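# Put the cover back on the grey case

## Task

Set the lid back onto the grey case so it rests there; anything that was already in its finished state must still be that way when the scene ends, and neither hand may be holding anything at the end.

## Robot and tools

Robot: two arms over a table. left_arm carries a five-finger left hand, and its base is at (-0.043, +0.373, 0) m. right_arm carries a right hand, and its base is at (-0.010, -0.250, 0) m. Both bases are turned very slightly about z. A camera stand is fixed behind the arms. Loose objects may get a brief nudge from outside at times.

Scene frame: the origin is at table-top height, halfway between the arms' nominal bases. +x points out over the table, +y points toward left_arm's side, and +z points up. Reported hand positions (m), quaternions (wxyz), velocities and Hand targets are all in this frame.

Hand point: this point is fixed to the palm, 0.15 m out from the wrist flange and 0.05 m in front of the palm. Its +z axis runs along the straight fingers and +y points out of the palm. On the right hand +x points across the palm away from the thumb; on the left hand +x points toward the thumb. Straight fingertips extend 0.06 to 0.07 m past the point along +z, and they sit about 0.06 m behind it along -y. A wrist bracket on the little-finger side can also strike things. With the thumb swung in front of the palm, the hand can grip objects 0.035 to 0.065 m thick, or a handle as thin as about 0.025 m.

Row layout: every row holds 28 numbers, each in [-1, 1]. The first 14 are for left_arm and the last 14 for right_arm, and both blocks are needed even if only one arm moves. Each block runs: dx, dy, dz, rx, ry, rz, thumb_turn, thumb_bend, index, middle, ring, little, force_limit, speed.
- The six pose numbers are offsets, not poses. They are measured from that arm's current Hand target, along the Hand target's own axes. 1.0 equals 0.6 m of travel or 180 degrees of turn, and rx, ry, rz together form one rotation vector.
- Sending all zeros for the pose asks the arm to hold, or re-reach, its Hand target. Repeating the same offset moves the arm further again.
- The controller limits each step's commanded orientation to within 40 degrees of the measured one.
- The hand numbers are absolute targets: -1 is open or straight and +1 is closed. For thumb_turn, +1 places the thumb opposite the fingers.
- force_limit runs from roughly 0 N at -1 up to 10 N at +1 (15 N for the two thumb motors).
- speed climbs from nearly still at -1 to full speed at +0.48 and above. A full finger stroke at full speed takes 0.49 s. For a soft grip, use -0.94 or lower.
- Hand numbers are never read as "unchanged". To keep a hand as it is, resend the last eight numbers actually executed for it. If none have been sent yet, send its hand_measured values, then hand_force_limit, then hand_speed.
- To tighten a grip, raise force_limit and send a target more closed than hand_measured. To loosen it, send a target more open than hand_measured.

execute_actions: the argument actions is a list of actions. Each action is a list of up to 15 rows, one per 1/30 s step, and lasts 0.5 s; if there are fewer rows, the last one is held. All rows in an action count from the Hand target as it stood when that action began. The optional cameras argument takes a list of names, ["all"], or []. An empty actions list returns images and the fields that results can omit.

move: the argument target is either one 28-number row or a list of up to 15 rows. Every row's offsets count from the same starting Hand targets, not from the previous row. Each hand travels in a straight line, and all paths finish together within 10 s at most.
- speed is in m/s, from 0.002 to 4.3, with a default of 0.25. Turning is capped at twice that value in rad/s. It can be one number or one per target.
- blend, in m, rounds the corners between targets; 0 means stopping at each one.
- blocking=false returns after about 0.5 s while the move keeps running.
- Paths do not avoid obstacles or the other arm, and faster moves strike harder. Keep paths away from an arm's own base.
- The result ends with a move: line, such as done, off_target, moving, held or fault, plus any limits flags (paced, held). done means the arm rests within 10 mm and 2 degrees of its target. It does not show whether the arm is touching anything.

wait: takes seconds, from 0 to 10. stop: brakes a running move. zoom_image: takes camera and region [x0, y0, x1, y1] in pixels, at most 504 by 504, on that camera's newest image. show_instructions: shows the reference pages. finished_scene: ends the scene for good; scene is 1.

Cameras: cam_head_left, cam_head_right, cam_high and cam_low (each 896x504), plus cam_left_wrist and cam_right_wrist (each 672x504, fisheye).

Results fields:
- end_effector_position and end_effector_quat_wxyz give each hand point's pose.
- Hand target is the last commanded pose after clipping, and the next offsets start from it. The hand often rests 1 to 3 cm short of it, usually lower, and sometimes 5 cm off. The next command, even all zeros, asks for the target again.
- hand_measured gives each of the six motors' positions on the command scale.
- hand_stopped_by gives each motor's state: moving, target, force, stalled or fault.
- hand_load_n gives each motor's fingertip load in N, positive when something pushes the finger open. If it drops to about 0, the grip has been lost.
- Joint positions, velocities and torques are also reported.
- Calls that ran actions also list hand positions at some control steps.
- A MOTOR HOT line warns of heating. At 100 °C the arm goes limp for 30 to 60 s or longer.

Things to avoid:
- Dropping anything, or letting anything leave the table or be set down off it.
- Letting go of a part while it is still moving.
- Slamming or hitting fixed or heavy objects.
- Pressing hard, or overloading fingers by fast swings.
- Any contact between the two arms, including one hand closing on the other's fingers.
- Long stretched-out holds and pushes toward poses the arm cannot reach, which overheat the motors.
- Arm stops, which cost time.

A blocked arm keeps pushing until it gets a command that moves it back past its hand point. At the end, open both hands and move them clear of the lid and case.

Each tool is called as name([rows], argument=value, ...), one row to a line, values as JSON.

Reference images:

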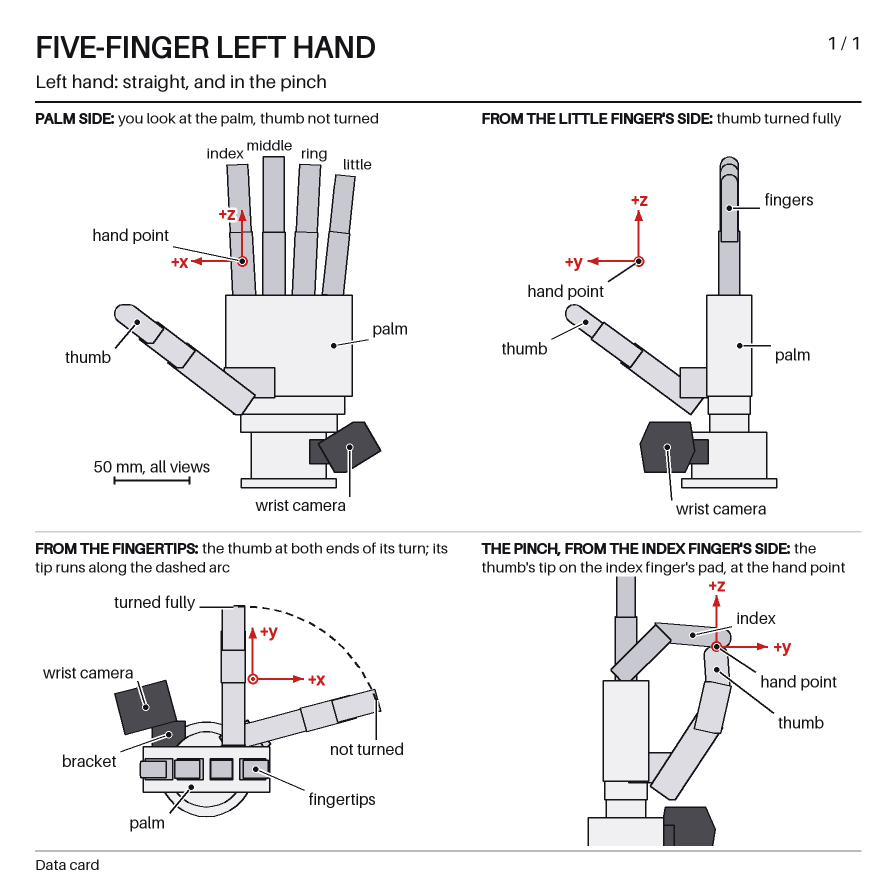

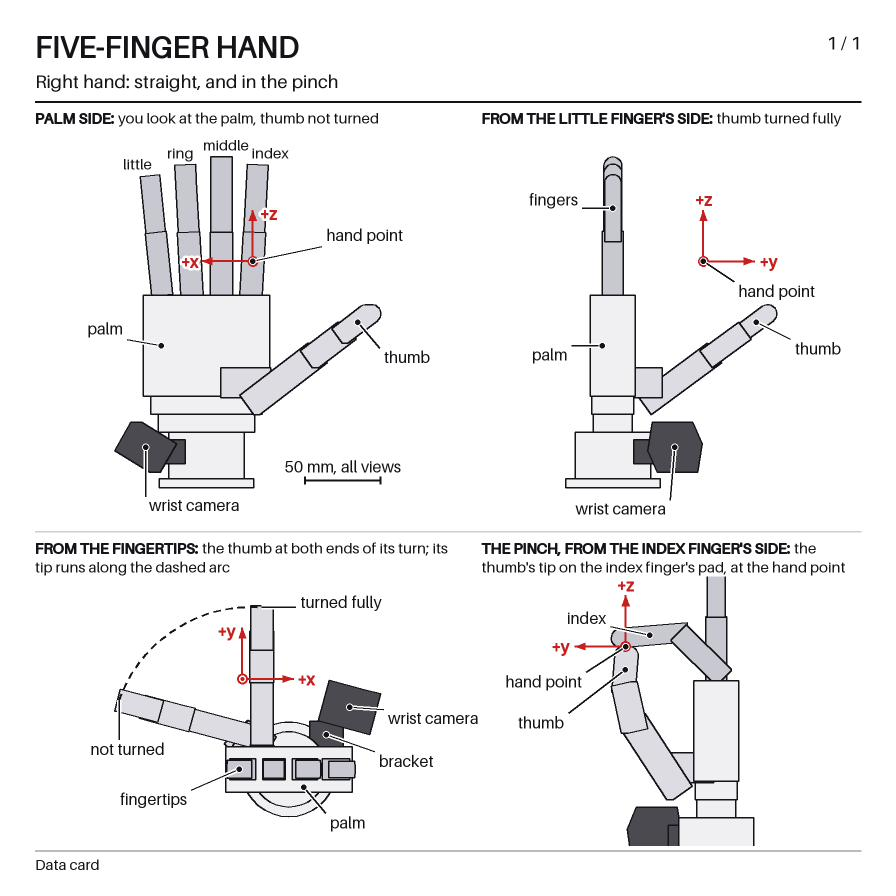

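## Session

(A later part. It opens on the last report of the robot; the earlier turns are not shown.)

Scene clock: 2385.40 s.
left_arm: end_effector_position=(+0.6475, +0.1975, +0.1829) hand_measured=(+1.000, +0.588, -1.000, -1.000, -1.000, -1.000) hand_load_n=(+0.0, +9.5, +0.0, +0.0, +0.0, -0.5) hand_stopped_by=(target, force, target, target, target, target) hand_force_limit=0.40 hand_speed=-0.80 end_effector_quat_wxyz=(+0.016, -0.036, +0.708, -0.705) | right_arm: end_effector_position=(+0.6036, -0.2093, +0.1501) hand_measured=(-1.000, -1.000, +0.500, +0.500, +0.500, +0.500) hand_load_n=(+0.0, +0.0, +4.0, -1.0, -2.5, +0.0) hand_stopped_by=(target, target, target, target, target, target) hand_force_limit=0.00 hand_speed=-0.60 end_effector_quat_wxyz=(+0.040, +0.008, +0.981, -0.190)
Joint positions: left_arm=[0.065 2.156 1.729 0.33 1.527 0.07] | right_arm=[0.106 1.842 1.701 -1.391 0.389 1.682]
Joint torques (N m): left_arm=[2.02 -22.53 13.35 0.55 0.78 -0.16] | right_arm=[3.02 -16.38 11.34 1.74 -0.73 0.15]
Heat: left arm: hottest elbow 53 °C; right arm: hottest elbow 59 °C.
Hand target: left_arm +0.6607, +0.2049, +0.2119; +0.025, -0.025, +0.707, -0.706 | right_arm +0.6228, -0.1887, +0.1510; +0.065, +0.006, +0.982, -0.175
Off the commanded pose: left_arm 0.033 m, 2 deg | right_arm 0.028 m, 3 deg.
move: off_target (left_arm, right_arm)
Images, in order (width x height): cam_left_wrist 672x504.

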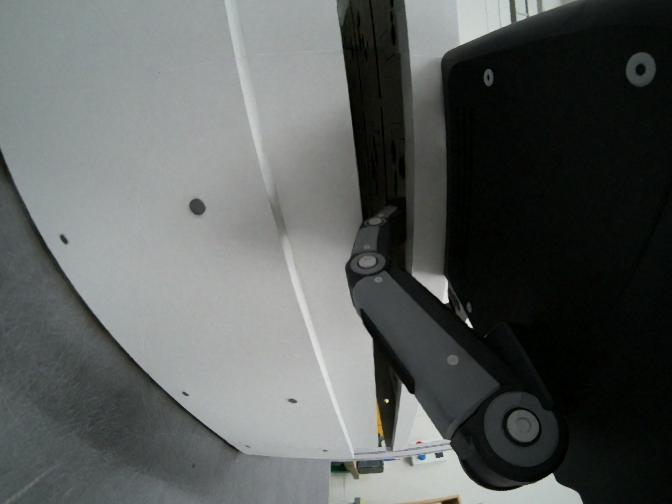

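move(target=[-0.0143,0.0167,-0.0123,0,0,0,1,0.97,-1,-1,-1,-1,0.4,-0.8,0,0,0,0,0,0,-1,-1,0.5,0.5,0.5,0.5,0,-0.6], speed=0.03, cameras=["cam_left_wrist","cam_head_left"])

zoom_image(camera="cam_head_left", region=[370, 190, 480, 270])

Scene clock: 2392.30 s.
left_arm: end_effector_position=(+0.6487, +0.1998, +0.1824) hand_measured=(+1.000, +0.590, -1.000, -1.000, -1.000, -1.000) hand_load_n=(+0.5, +6.5, +0.0, +0.0, +0.0, +0.0) hand_stopped_by=(target, force, target, target, target, target) hand_force_limit=0.40 hand_speed=-0.80 end_effector_quat_wxyz=(+0.011, -0.028, +0.707, -0.706) | right_arm: end_effector_position=(+0.6038, -0.2092, +0.1501) hand_measured=(-1.000, -1.000, +0.500, +0.500, +0.500, +0.500) hand_load_n=(+0.0, +0.0, +3.0, -1.0, -2.0, +0.0) hand_stopped_by=(target, target, target, target, target, target) hand_force_limit=0.00 hand_speed=-0.60 end_effector_quat_wxyz=(+0.040, +0.006, +0.981, -0.190)
Joint positions: left_arm=[0.067 2.169 1.749 0.326 1.548 0.069] | right_arm=[0.106 1.842 1.701 -1.389 0.389 1.679]
Joint torques (N m): left_arm=[2.55 -21.3 13.83 0.68 0.32 -0.12] | right_arm=[2.78 -16.21 11.11 1.91 -0.66 0.18]
Heat: left arm: hottest elbow 53 °C; right arm: hottest elbow 59 °C.
Hand target: left_arm +0.6689, +0.2131, +0.2020; +0.026, -0.025, +0.707, -0.706 | right_arm +0.6229, -0.1887, +0.1510; +0.065, +0.006, +0.982, -0.175
Off the commanded pose: left_arm 0.031 m, 2 deg | right_arm 0.028 m, 3 deg.
move: off_target (left_arm, right_arm)
Images, in order (width x height): cam_head_left 896x504, cam_left_wrist 672x504.

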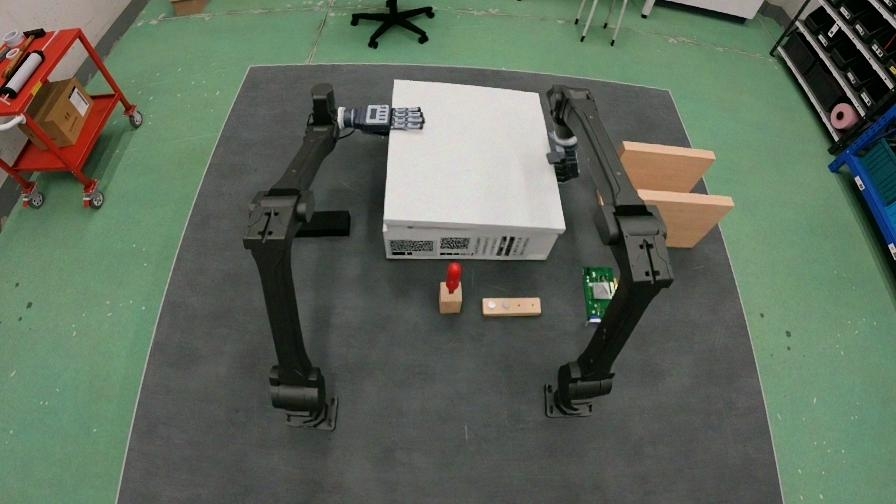

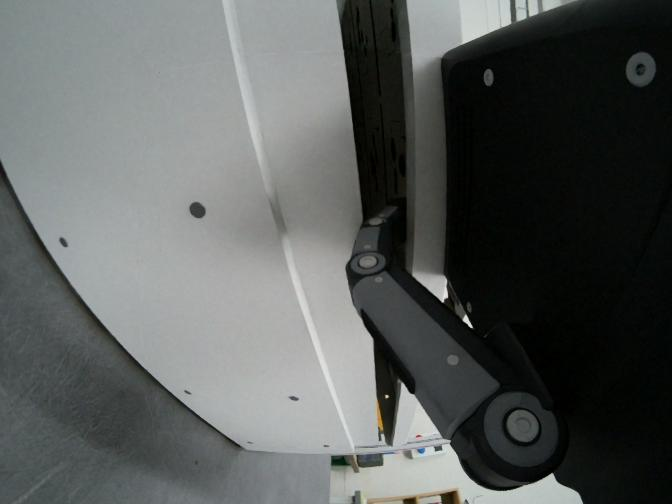

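Scaled by 4.582.

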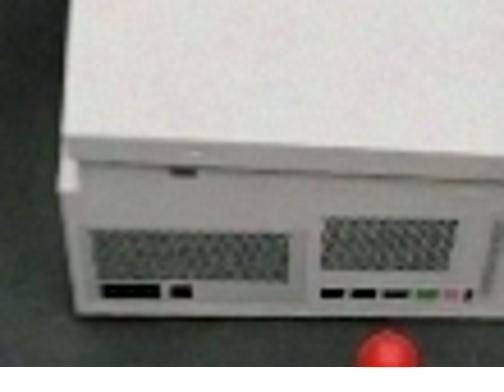

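move(target=[-0.0078,0,-0.0161,0,0,0,1,0.97,-1,-1,-1,-1,0.4,-0.8,0,0,0,0,0,0,-1,-1,0.5,0.5,0.5,0.5,0,-0.6], speed=0.03, cameras=["cam_left_wrist","cam_head_left"])

zoom_image(camera="cam_head_left", region=[370, 190, 480, 270])

zoom_image(camera="cam_head_left", region=[480, 190, 590, 270])

Scene clock: 2410.53 s.
left_arm: end_effector_position=(+0.6524, +0.2069, +0.1772) hand_measured=(+1.000, +0.590, -1.000, -1.000, -1.000, -1.000) hand_load_n=(+0.5, +8.0, +0.0, +0.0, +0.0, -0.5) hand_stopped_by=(target, force, target, target, target, target) hand_force_limit=0.40 hand_speed=-0.80 end_effector_quat_wxyz=(+0.009, -0.032, +0.707, -0.706) | right_arm: end_effector_position=(+0.6039, -0.2093, +0.1501) hand_measured=(-1.000, -1.000, +0.500, +0.500, +0.500, +0.500) hand_load_n=(+0.0, +0.0, +1.5, +0.5, -1.5, +0.0) hand_stopped_by=(target, target, target, target, target, target) hand_force_limit=0.00 hand_speed=-0.60 end_effector_quat_wxyz=(+0.040, +0.006, +0.981, -0.190)
Joint positions: left_arm=[0.077 2.184 1.761 0.322 1.554 0.069] | right_arm=[0.106 1.842 1.701 -1.389 0.389 1.678]
Joint torques (N m): left_arm=[2.78 -22.12 13.87 0.61 0.32 -0.11] | right_arm=[3.08 -15.74 11.38 2.17 -0.66 0.19]
Heat: left arm: hottest elbow 59 °C; right arm: hottest elbow 59 °C.
Hand target: left_arm +0.6727, +0.2230, +0.2020; +0.025, -0.025, +0.707, -0.706 | right_arm +0.6228, -0.1888, +0.1510; +0.065, +0.006, +0.982, -0.175
Off the commanded pose: left_arm 0.036 m, 2 deg | right_arm 0.028 m, 3 deg.
joint sent to its limit (left arm) — joint 5 (wrist yaw), upper limit. The joint targets still meet the commanded pose.
move: off_target (left_arm, right_arm)
Images, in order (width x height): cam_head_left 896x504, cam_left_wrist 672x504.

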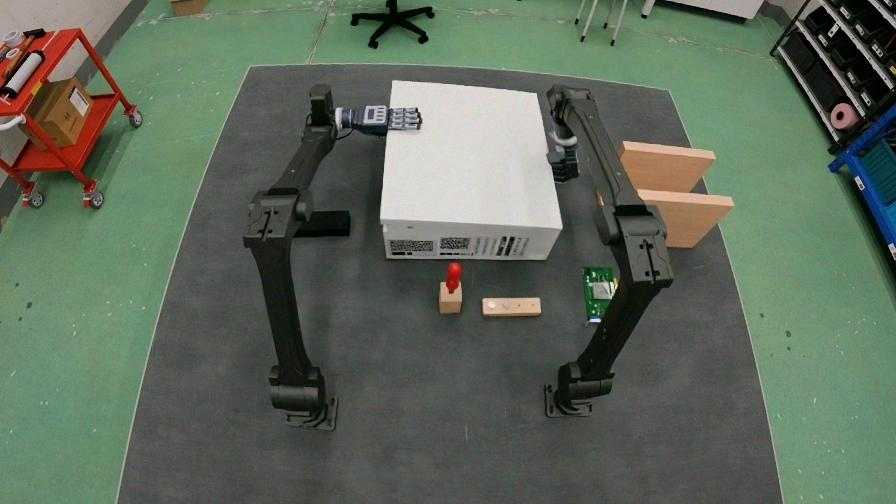

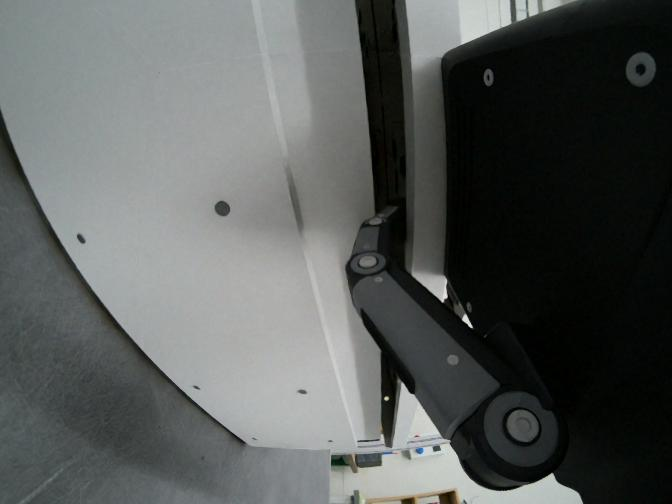

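Scaled by 4.582.

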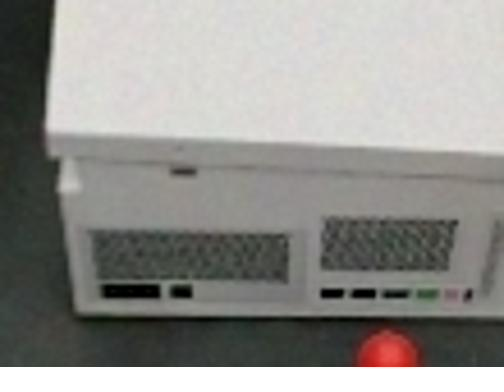

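Scaled by 4.582.

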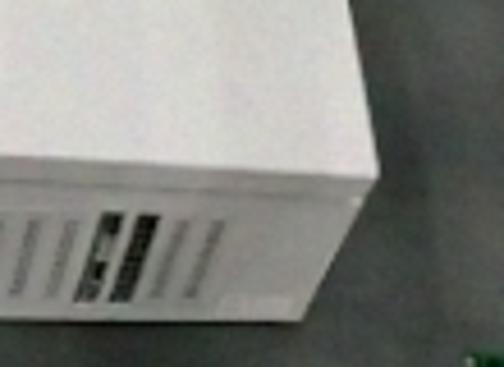

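execute_actions(actions=[], cameras=["cam_head_right","cam_low","cam_high"])

zoom_image(camera="cam_head_right", region=[365, 190, 475, 270])

zoom_image(camera="cam_low", region=[400, 200, 630, 340])

zoom_image(camera="cam_high", region=[310, 170, 560, 370])

Scene clock: 2419.73 s.
left_arm: end_effector_position=(+0.6524, +0.2069, +0.1772) hand_measured=(+1.000, +0.590, -1.000, -1.000, -1.000, -1.000) hand_load_n=(+0.0, +7.5, +0.0, -0.5, +0.0, -0.5) hand_stopped_by=(target, force, target, target, target, target) hand_force_limit=0.40 hand_speed=-0.80 end_effector_quat_wxyz=(+0.009, -0.032, +0.707, -0.706) | right_arm: end_effector_position=(+0.6039, -0.2093, +0.1501) hand_measured=(-1.000, -1.000, +0.500, +0.500, +0.500, +0.500) hand_load_n=(+0.0, +0.0, +1.5, +0.5, -1.5, +0.0) hand_stopped_by=(target, target, target, target, target, target) hand_force_limit=0.00 hand_speed=-0.60 end_effector_quat_wxyz=(+0.040, +0.006, +0.981, -0.190)
Joint positions: left_arm=[0.077 2.184 1.761 0.322 1.554 0.069] | right_arm=[0.106 1.842 1.701 -1.389 0.389 1.678]
Joint velocities: within noise
Joint torques (N m): left_arm=[2.78 -21.95 13.9 0.66 0.32 -0.12] | right_arm=[3.02 -16.32 11.21 2.07 -0.61 0.2]
Heat: left arm: hottest elbow 59 °C; right arm: hottest elbow 59 °C.
Hand target: left_arm +0.6727, +0.2230, +0.2020; +0.025, -0.025, +0.707, -0.706 | right_arm +0.6228, -0.1888, +0.1510; +0.065, +0.006, +0.982, -0.175
Off the commanded pose: left_arm 0.036 m, 2 deg | right_arm 0.028 m, 3 deg.
Images, in order (width x height): cam_head_right 896x504, cam_high 896x504, cam_low 896x504.

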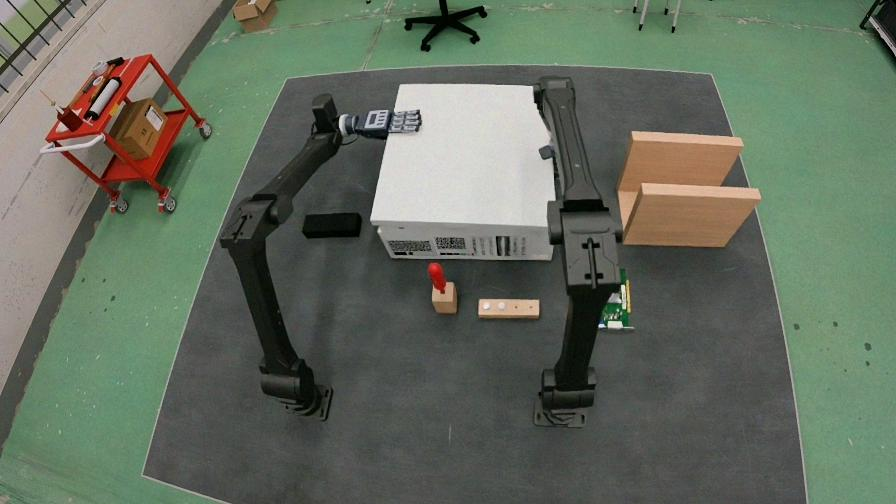

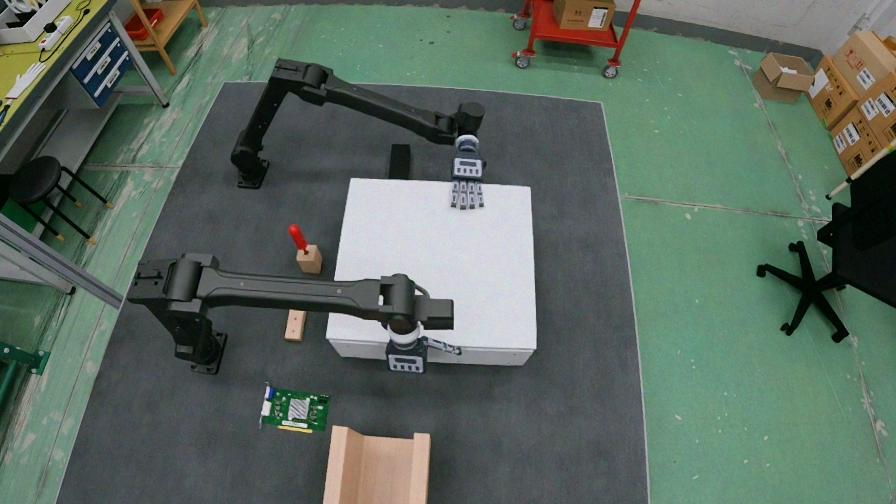

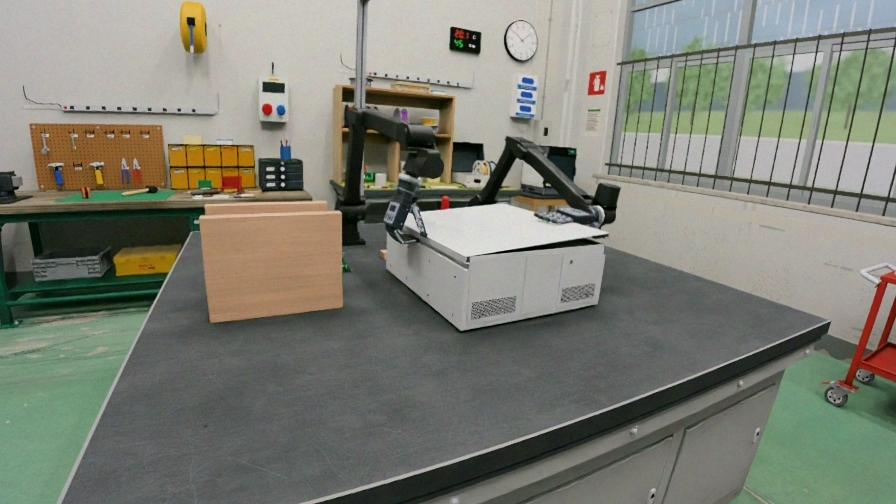

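Scaled by 4.582.

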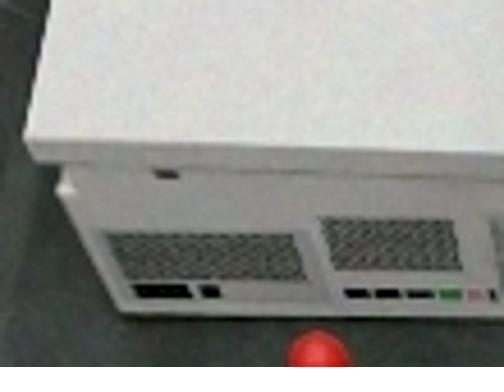

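Scaled by 2.191.

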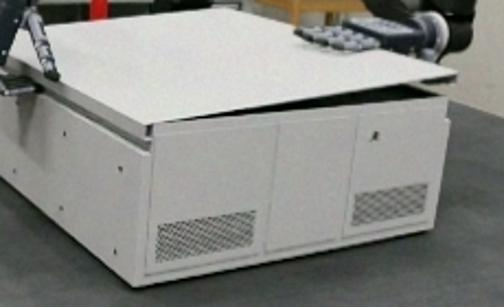

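Scaled by 2.016.

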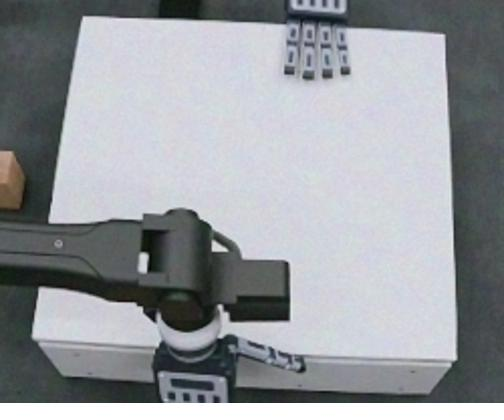

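move(target=[-0.0012,0,-0.0166,0,0,0,1,0.97,-1,-1,-1,-1,0.4,-0.8,0,0,0,0,0,0,-1,-1,0.5,0.5,0.5,0.5,0,-0.6], speed=0.03, cameras=["cam_left_wrist","cam_head_left","cam_low"])

zoom_image(camera="cam_head_left", region=[370, 190, 480, 270])

zoom_image(camera="cam_low", region=[400, 200, 630, 340])

Scene clock: 2426.43 s.
left_arm: end_effector_position=(+0.6524, +0.2071, +0.1772) hand_measured=(+1.000, +0.590, -1.000, -1.000, -1.000, -1.000) hand_load_n=(+0.0, +8.0, +0.0, +0.0, +0.0, +0.0) hand_stopped_by=(target, force, target, target, target, target) hand_force_limit=0.40 hand_speed=-0.80 end_effector_quat_wxyz=(+0.010, -0.032, +0.707, -0.706) | right_arm: end_effector_position=(+0.6039, -0.2093, +0.1501) hand_measured=(-1.000, -1.000, +0.500, +0.500, +0.500, +0.500) hand_load_n=(+0.0, +0.0, +1.5, +0.5, -2.0, +0.0) hand_stopped_by=(target, target, target, target, target, target) hand_force_limit=0.00 hand_speed=-0.60 end_effector_quat_wxyz=(+0.040, +0.006, +0.981, -0.190)
Joint positions: left_arm=[0.077 2.184 1.761 0.322 1.554 0.069] | right_arm=[0.106 1.842 1.701 -1.389 0.389 1.678]
Joint torques (N m): left_arm=[4.01 -22.59 13.14 0.62 0.32 -0.1] | right_arm=[3.25 -15.91 11.15 2.26 -0.63 0.15]
Heat: left arm: hottest elbow 59 °C; right arm: hottest elbow 59 °C.
Hand target: left_arm +0.6727, +0.2329, +0.2020; +0.025, -0.025, +0.707, -0.706 | right_arm +0.6228, -0.1888, +0.1510; +0.065, +0.006, +0.982, -0.175
Off the commanded pose: left_arm 0.041 m, 2 deg | right_arm 0.028 m, 3 deg.
joint sent to its limit (left arm) — joint 5 (wrist yaw), upper limit. The joint targets still meet the commanded pose.
move: off_target (left_arm, right_arm)
Images, in order (width x height): cam_head_left 896x504, cam_low 896x504, cam_left_wrist 672x504.

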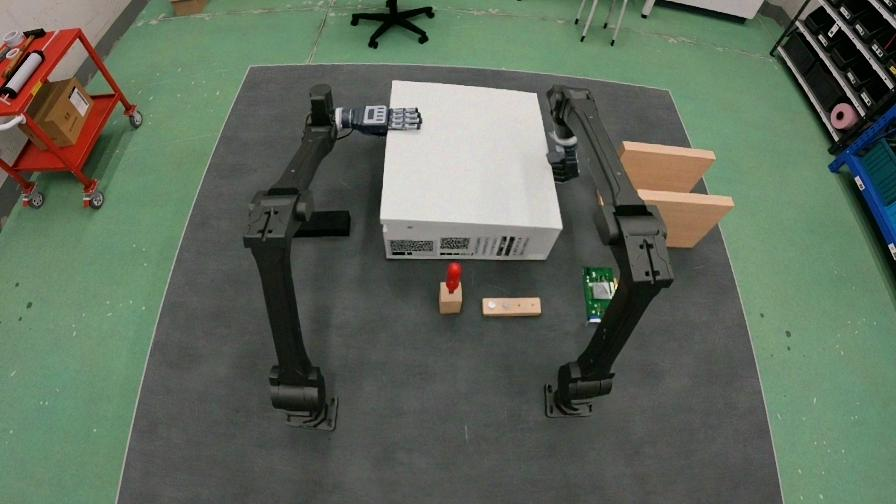

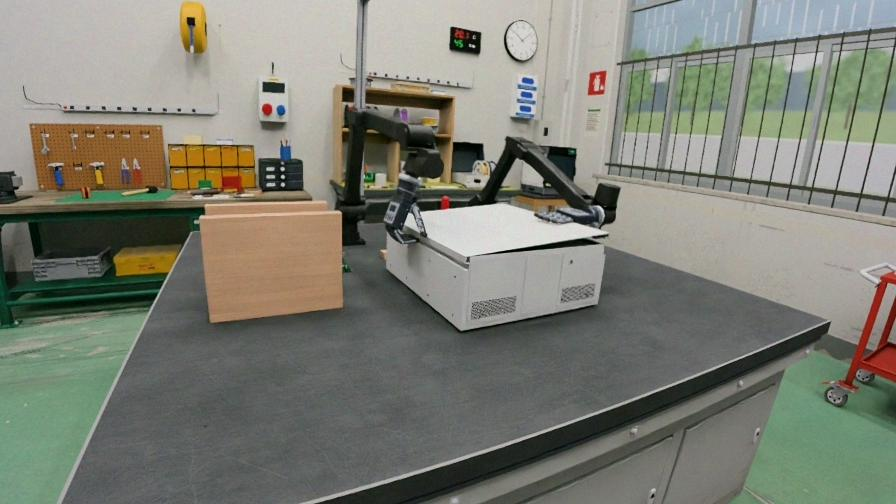

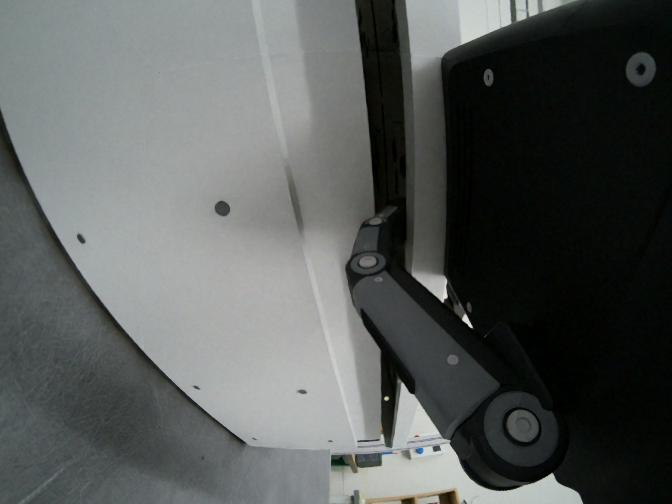

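Scaled by 4.582.

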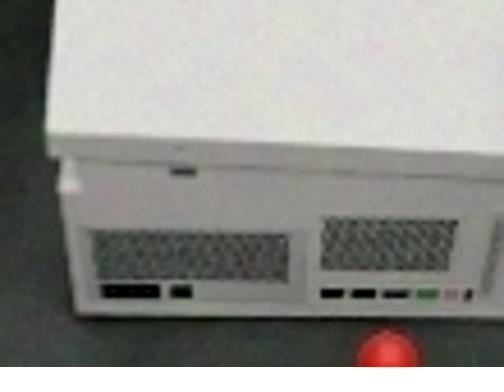

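Scaled by 2.191.

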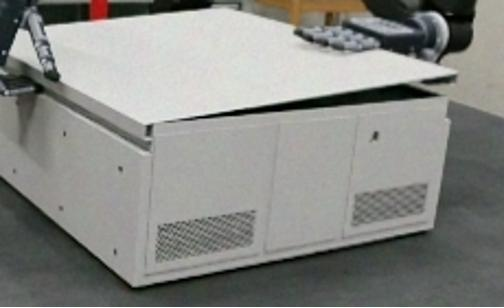

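move(target=[0,0,0,0,0,0,1,0.56,-1,-1,-1,-1,0.4,-0.9,0,0,0,0,0,0,-1,-1,0.5,0.5,0.5,0.5,0,-0.6], speed=0.03, cameras=["cam_left_wrist"])

Scene clock: 2431.93 s.
left_arm: end_effector_position=(+0.6521, +0.2074, +0.1773) hand_measured=(+1.000, +0.560, -1.000, -1.000, -1.000, -1.000) hand_load_n=(-0.5, +2.0, +0.0, +0.0, -0.5, +0.0) hand_stopped_by=(target, target, target, target, target, target) hand_force_limit=0.40 hand_speed=-0.90 end_effector_quat_wxyz=(+0.007, -0.035, +0.707, -0.706) | right_arm: end_effector_position=(+0.6039, -0.2093, +0.1501) hand_measured=(-1.000, -1.000, +0.500, +0.500, +0.500, +0.500) hand_load_n=(+0.0, +0.0, +1.5, +0.5, -2.0, +0.0) hand_stopped_by=(target, target, target, target, target, target) hand_force_limit=0.00 hand_speed=-0.60 end_effector_quat_wxyz=(+0.040, +0.006, +0.981, -0.190)
Joint positions: left_arm=[0.078 2.184 1.761 0.321 1.554 0.064] | right_arm=[0.106 1.842 1.701 -1.389 0.389 1.678]
Joint torques (N m): left_arm=[4.01 -22.65 13.19 0.75 0.32 -0.04] | right_arm=[2.96 -16.03 11.1 1.87 -0.66 0.2]
Heat: left arm: hottest elbow 59 °C; right arm: hottest elbow 59 °C.
Hand target: left_arm +0.6727, +0.2330, +0.2020; +0.025, -0.026, +0.707, -0.706 | right_arm +0.6228, -0.1888, +0.1510; +0.065, +0.006, +0.982, -0.175
Off the commanded pose: left_arm 0.041 m, 2 deg | right_arm 0.028 m, 3 deg.
joint sent to its limit (left arm) — joint 5 (wrist yaw), upper limit. The joint targets still meet the commanded pose.
move: off_target (left_arm, right_arm)
Images, in order (width x height): cam_left_wrist 672x504.

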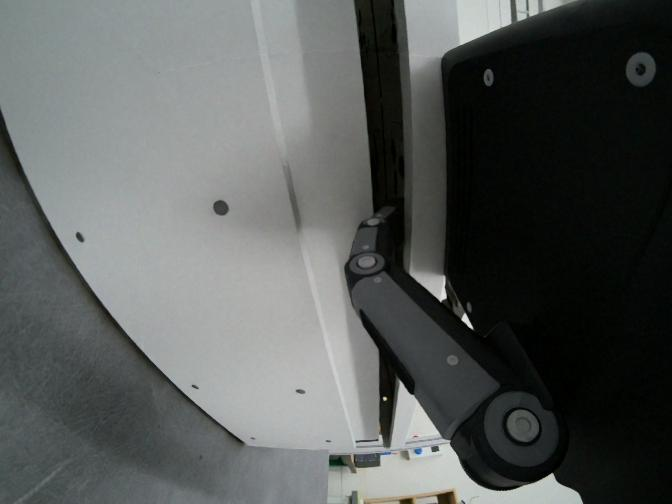

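move(target=[-0.001,0,-0.0116,0,0,0,1,0.56,-1,-1,-1,-1,0.4,-0.9,0,0,0,0,0,0,-1,-1,0.5,0.5,0.5,0.5,0,-0.6], speed=0.03, cameras=["cam_left_wrist","cam_head_left","cam_low"])

zoom_image(camera="cam_head_left", region=[370, 190, 480, 270])

zoom_image(camera="cam_low", region=[400, 200, 630, 340])

Scene clock: 2437.90 s.
left_arm: end_effector_position=(+0.6522, +0.2079, +0.1773) hand_measured=(+1.000, +0.560, -1.000, -1.000, -1.000, -1.000) hand_load_n=(-0.5, +2.5, +0.0, +0.0, +0.0, +0.0) hand_stopped_by=(target, target, target, target, target, target) hand_force_limit=0.40 hand_speed=-0.90 end_effector_quat_wxyz=(+0.007, -0.035, +0.707, -0.706) | right_arm: end_effector_position=(+0.6039, -0.2093, +0.1501) hand_measured=(-1.000, -1.000, +0.500, +0.500, +0.500, +0.500) hand_load_n=(+0.0, +0.0, +1.5, +1.0, -2.0, +0.0) hand_stopped_by=(target, target, target, target, target, target) hand_force_limit=0.00 hand_speed=-0.60 end_effector_quat_wxyz=(+0.040, +0.006, +0.981, -0.190)
Joint positions: left_arm=[0.079 2.184 1.761 0.321 1.554 0.063] | right_arm=[0.106 1.842 1.701 -1.389 0.389 1.678]
Joint torques (N m): left_arm=[4.66 -22.83 12.72 0.83 0.34 -0.02] | right_arm=[2.49 -16.62 11.15 1.65 -0.68 0.13]
Heat: left arm: hottest elbow 59 °C; right arm: hottest elbow 59 °C.
Hand target: left_arm +0.6728, +0.2400, +0.2020; +0.025, -0.026, +0.707, -0.706 | right_arm +0.6228, -0.1888, +0.1510; +0.065, +0.006, +0.982, -0.175
Off the commanded pose: left_arm 0.045 m, 2 deg | right_arm 0.028 m, 3 deg.
joint sent to its limit (left arm) — joint 5 (wrist yaw), upper limit. The joint targets still meet the commanded pose.
move: off_target (left_arm, right_arm)
Images, in order (width x height): cam_head_left 896x504, cam_low 896x504, cam_left_wrist 672x504.

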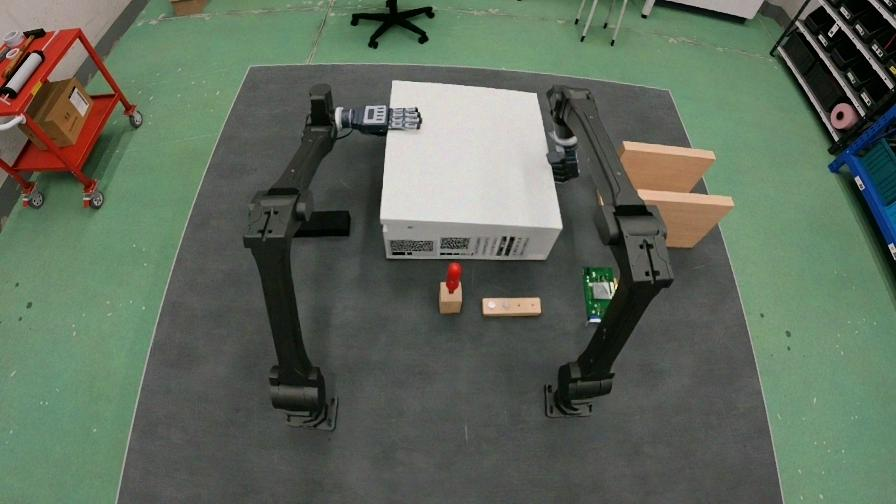

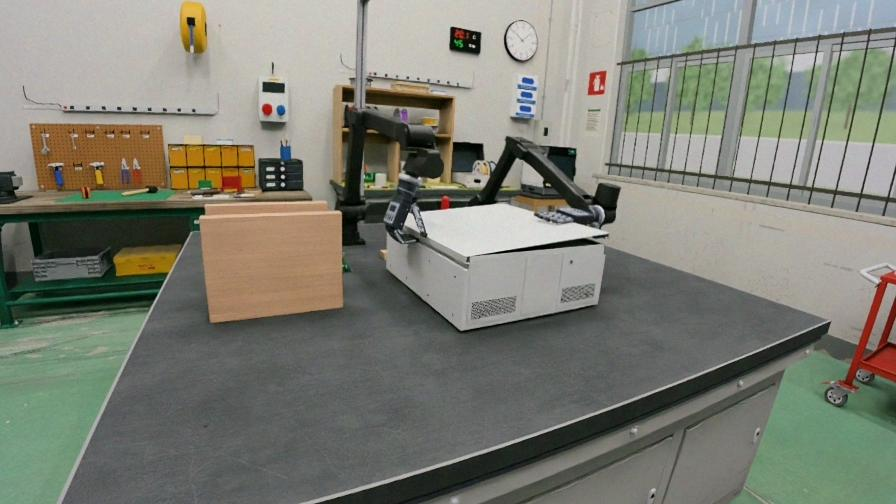

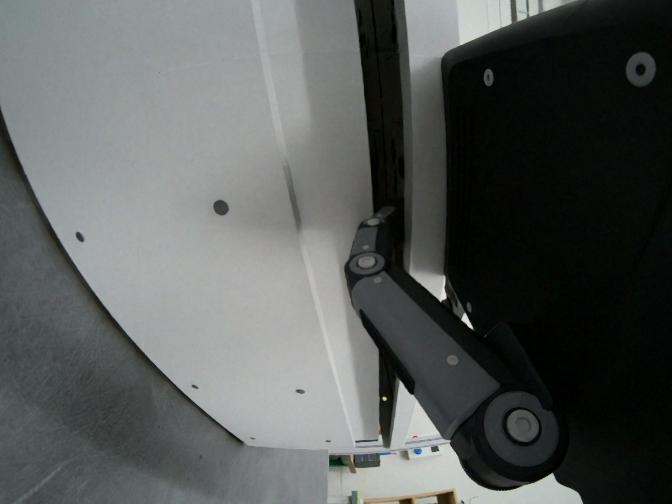

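Scaled by 4.582.

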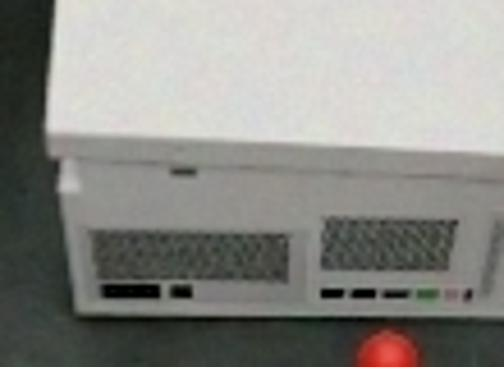

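Scaled by 2.191.

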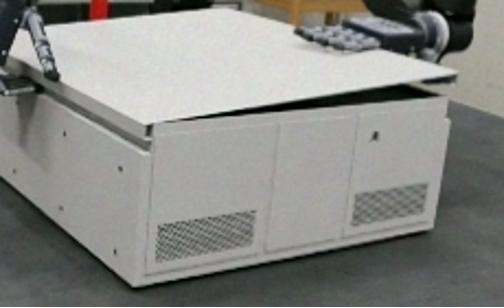

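move(target=[0.0018,-0.0333,0.0249,0,0,0,1,0.44,-1,-1,-1,-1,0.4,-0.9,0,0,0,0,0,0,-1,-1,0.5,0.5,0.5,0.5,0,-0.6], speed=0.03, cameras=["cam_left_wrist","cam_low"])

zoom_image(camera="cam_low", region=[510, 180, 630, 260])

Scene clock: 2461.37 s.
left_arm: end_effector_position=(+0.6521, +0.2079, +0.1831) hand_measured=(+1.000, +0.438, -1.000, -1.000, -1.000, -1.000) hand_load_n=(+0.0, +3.5, +0.0, +0.0, -0.5, +0.0) hand_stopped_by=(target, target, target, target, target, target) hand_force_limit=0.40 hand_speed=-0.90 end_effector_quat_wxyz=(-0.002, -0.044, +0.706, -0.707) | right_arm: end_effector_position=(+0.6039, -0.2093, +0.1501) hand_measured=(-1.000, -1.000, +0.500, +0.500, +0.500, +0.500) hand_load_n=(+0.0, +0.0, +1.0, +1.0, -2.0, +0.0) hand_stopped_by=(target, target, target, target, target, target) hand_force_limit=0.00 hand_speed=-0.60 end_effector_quat_wxyz=(+0.040, +0.006, +0.981, -0.190)
Joint positions: left_arm=[0.079 2.183 1.772 0.314 1.554 0.032] | right_arm=[0.106 1.842 1.701 -1.389 0.389 1.678]
Joint torques (N m): left_arm=[3.02 -23.82 14.08 0.76 0.32 -0.04] | right_arm=[2.9 -14.92 11.12 2.13 -0.68 0.21]
Heat: left arm: hottest elbow 58 °C; right arm: hottest elbow 59 °C.
Hand target: left_arm +0.6729, +0.2249, +0.2219; +0.025, -0.025, +0.707, -0.706 | right_arm +0.6228, -0.1888, +0.1510; +0.065, +0.006, +0.982, -0.175
Off the commanded pose: left_arm 0.047 m, 4 deg | right_arm 0.028 m, 3 deg.
joint sent to its limit (left arm) — joint 5 (wrist yaw), upper limit. The joint targets are off in position, not in orientation.
move: off_target (left_arm, right_arm)
Images, in order (width x height): cam_low 896x504, cam_left_wrist 672x504.

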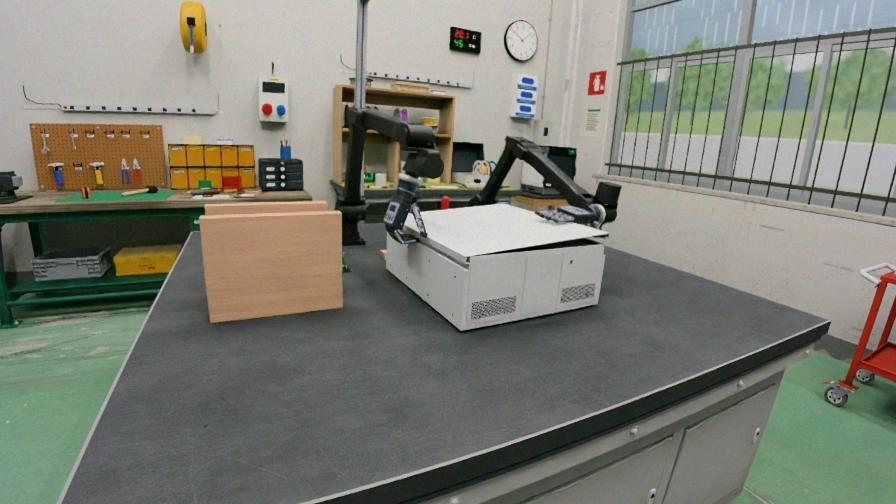

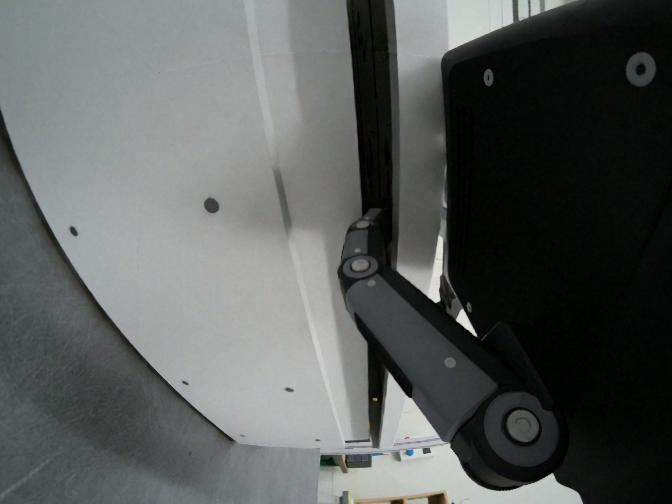

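Scaled by 4.200.

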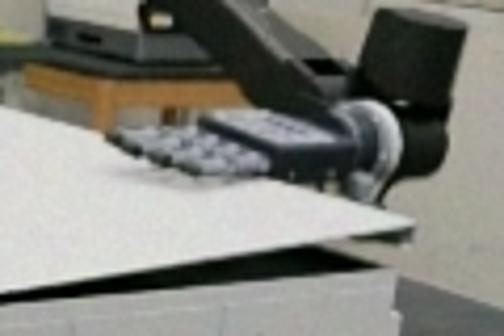

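move(target=[0,0,0,0,0,0,1,0.3,-1,-1,-1,-1,0.4,-0.9,0,0,0,0,0,0,-1,-1,0.5,0.5,0.5,0.5,0,-0.6], speed=0.03, cameras=["cam_left_wrist","cam_low"])

zoom_image(camera="cam_low", region=[510, 180, 630, 260])

Scene clock: 2471.17 s.
left_arm: end_effector_position=(+0.6537, +0.2079, +0.1881) hand_measured=(+1.000, +0.300, -1.000, -1.000, -1.000, -1.000) hand_load_n=(+0.5, +1.0, -0.5, +0.0, +0.0, +0.0) hand_stopped_by=(target, target, target, target, target, target) hand_force_limit=0.40 hand_speed=-0.90 end_effector_quat_wxyz=(-0.002, -0.045, +0.706, -0.707) | right_arm: end_effector_position=(+0.6039, -0.2093, +0.1501) hand_measured=(-1.000, -1.000, +0.500, +0.500, +0.500, +0.500) hand_load_n=(+0.0, +0.0, +1.5, +1.0, -2.0, +0.0) hand_stopped_by=(target, target, target, target, target, target) hand_force_limit=0.00 hand_speed=-0.60 end_effector_quat_wxyz=(+0.040, +0.006, +0.981, -0.190)
Joint positions: left_arm=[0.079 2.182 1.783 0.314 1.554 0.019] | right_arm=[0.106 1.842 1.701 -1.389 0.389 1.678]
Joint torques (N m): left_arm=[2.9 -23.77 13.52 1.03 0.32 0.03] | right_arm=[3.02 -15.74 11.38 1.87 -0.65 0.22]
Heat: left arm: hottest elbow 60 °C; right arm: hottest elbow 59 °C.
Hand target: left_arm +0.6729, +0.2248, +0.2221; +0.025, -0.025, +0.707, -0.706 | right_arm +0.6228, -0.1888, +0.1510; +0.065, +0.006, +0.982, -0.175
Off the commanded pose: left_arm 0.042 m, 4 deg | right_arm 0.028 m, 3 deg.
joint sent to its limit (left arm) — joint 5 (wrist yaw), upper limit. The joint targets still meet the commanded pose.
move: off_target (left_arm, right_arm)
Images, in order (width x height): cam_low 896x504, cam_left_wrist 672x504.

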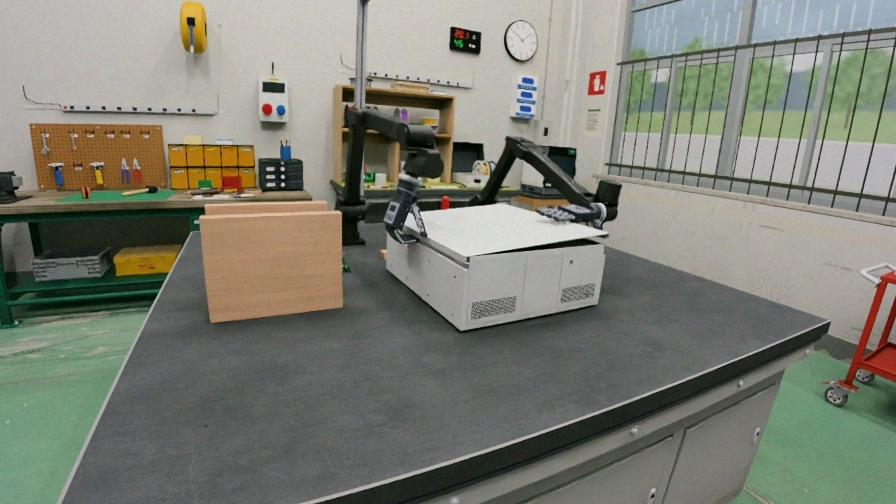

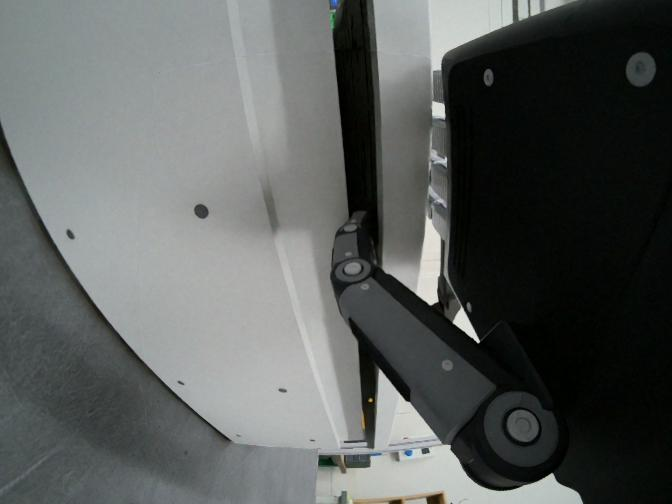

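Scaled by 4.200.

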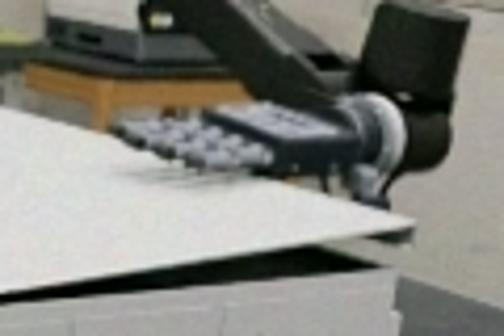

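move(target=[-0.0007,0,-0.01,0,0,0,1,0.3,-1,-1,-1,-1,0.4,-0.9,0,0,0,0,0,0,-1,-1,0.5,0.5,0.5,0.5,0,-0.6], speed=0.03, cameras=["cam_left_wrist","cam_low"])

Scene clock: 2474.87 s.
left_arm: end_effector_position=(+0.6538, +0.2085, +0.1884) hand_measured=(+1.000, +0.300, -1.000, -1.000, -1.000, -1.000) hand_load_n=(+0.5, +1.5, +0.0, +0.0, -0.5, -0.5) hand_stopped_by=(target, target, target, target, target, target) hand_force_limit=0.40 hand_speed=-0.90 end_effector_quat_wxyz=(-0.002, -0.045, +0.706, -0.707) | right_arm: end_effector_position=(+0.6039, -0.2093, +0.1501) hand_measured=(-1.000, -1.000, +0.500, +0.500, +0.500, +0.500) hand_load_n=(+0.0, +0.0, +1.0, +0.5, -1.5, +0.0) hand_stopped_by=(target, target, target, target, target, target) hand_force_limit=0.00 hand_speed=-0.60 end_effector_quat_wxyz=(+0.040, +0.006, +0.981, -0.190)
Joint positions: left_arm=[0.079 2.182 1.783 0.314 1.554 0.019] | right_arm=[0.106 1.842 1.701 -1.389 0.389 1.678]
Joint torques (N m): left_arm=[3.66 -23.88 13.09 1.02 0.31 0.04] | right_arm=[2.26 -16.32 10.99 2.11 -0.65 0.21]
Heat: left arm: hottest elbow 60 °C; right arm: hottest elbow 59 °C.
Hand target: left_arm +0.6729, +0.2310, +0.2221; +0.025, -0.025, +0.707, -0.706 | right_arm +0.6228, -0.1888, +0.1510; +0.065, +0.006, +0.982, -0.175
Off the commanded pose: left_arm 0.045 m, 4 deg | right_arm 0.028 m, 3 deg.
joint sent to its limit (left arm) — joint 5 (wrist yaw), upper limit. The joint targets still meet the commanded pose.
move: off_target (left_arm, right_arm)
Images, in order (width x height): cam_low 896x504, cam_left_wrist 672x504.

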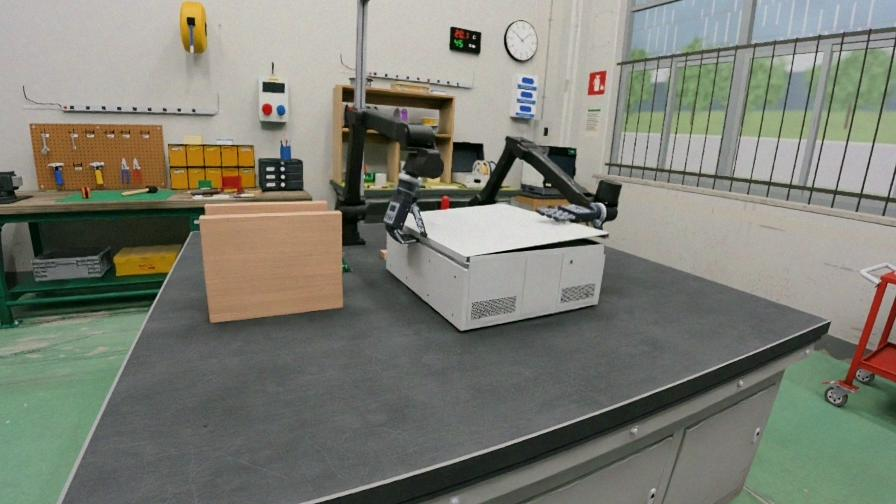

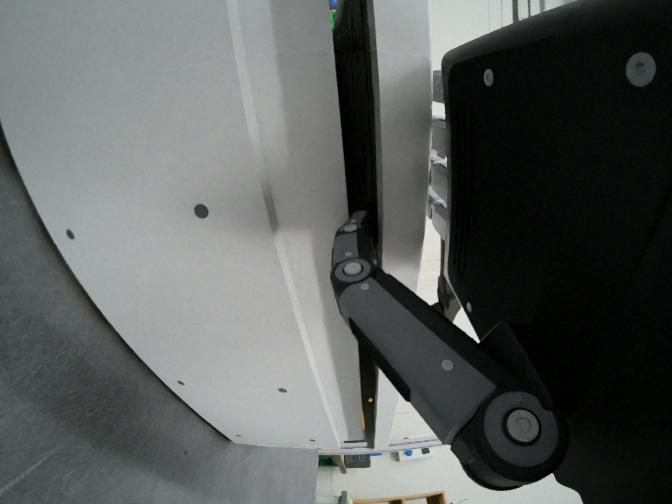

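zoom_image(camera="cam_left_wrist", region=[280, 160, 460, 320])

Scaled by 2.800 from the camera's 672x504 image, which has a finer 960x720 frame.

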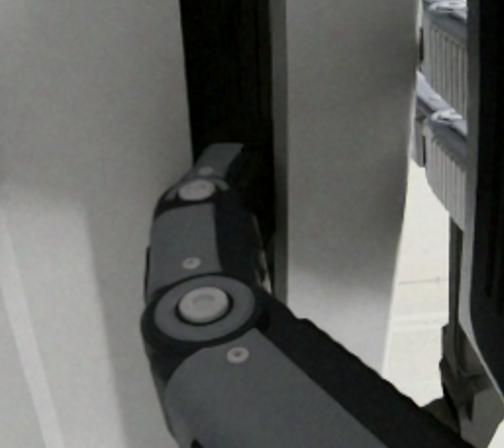

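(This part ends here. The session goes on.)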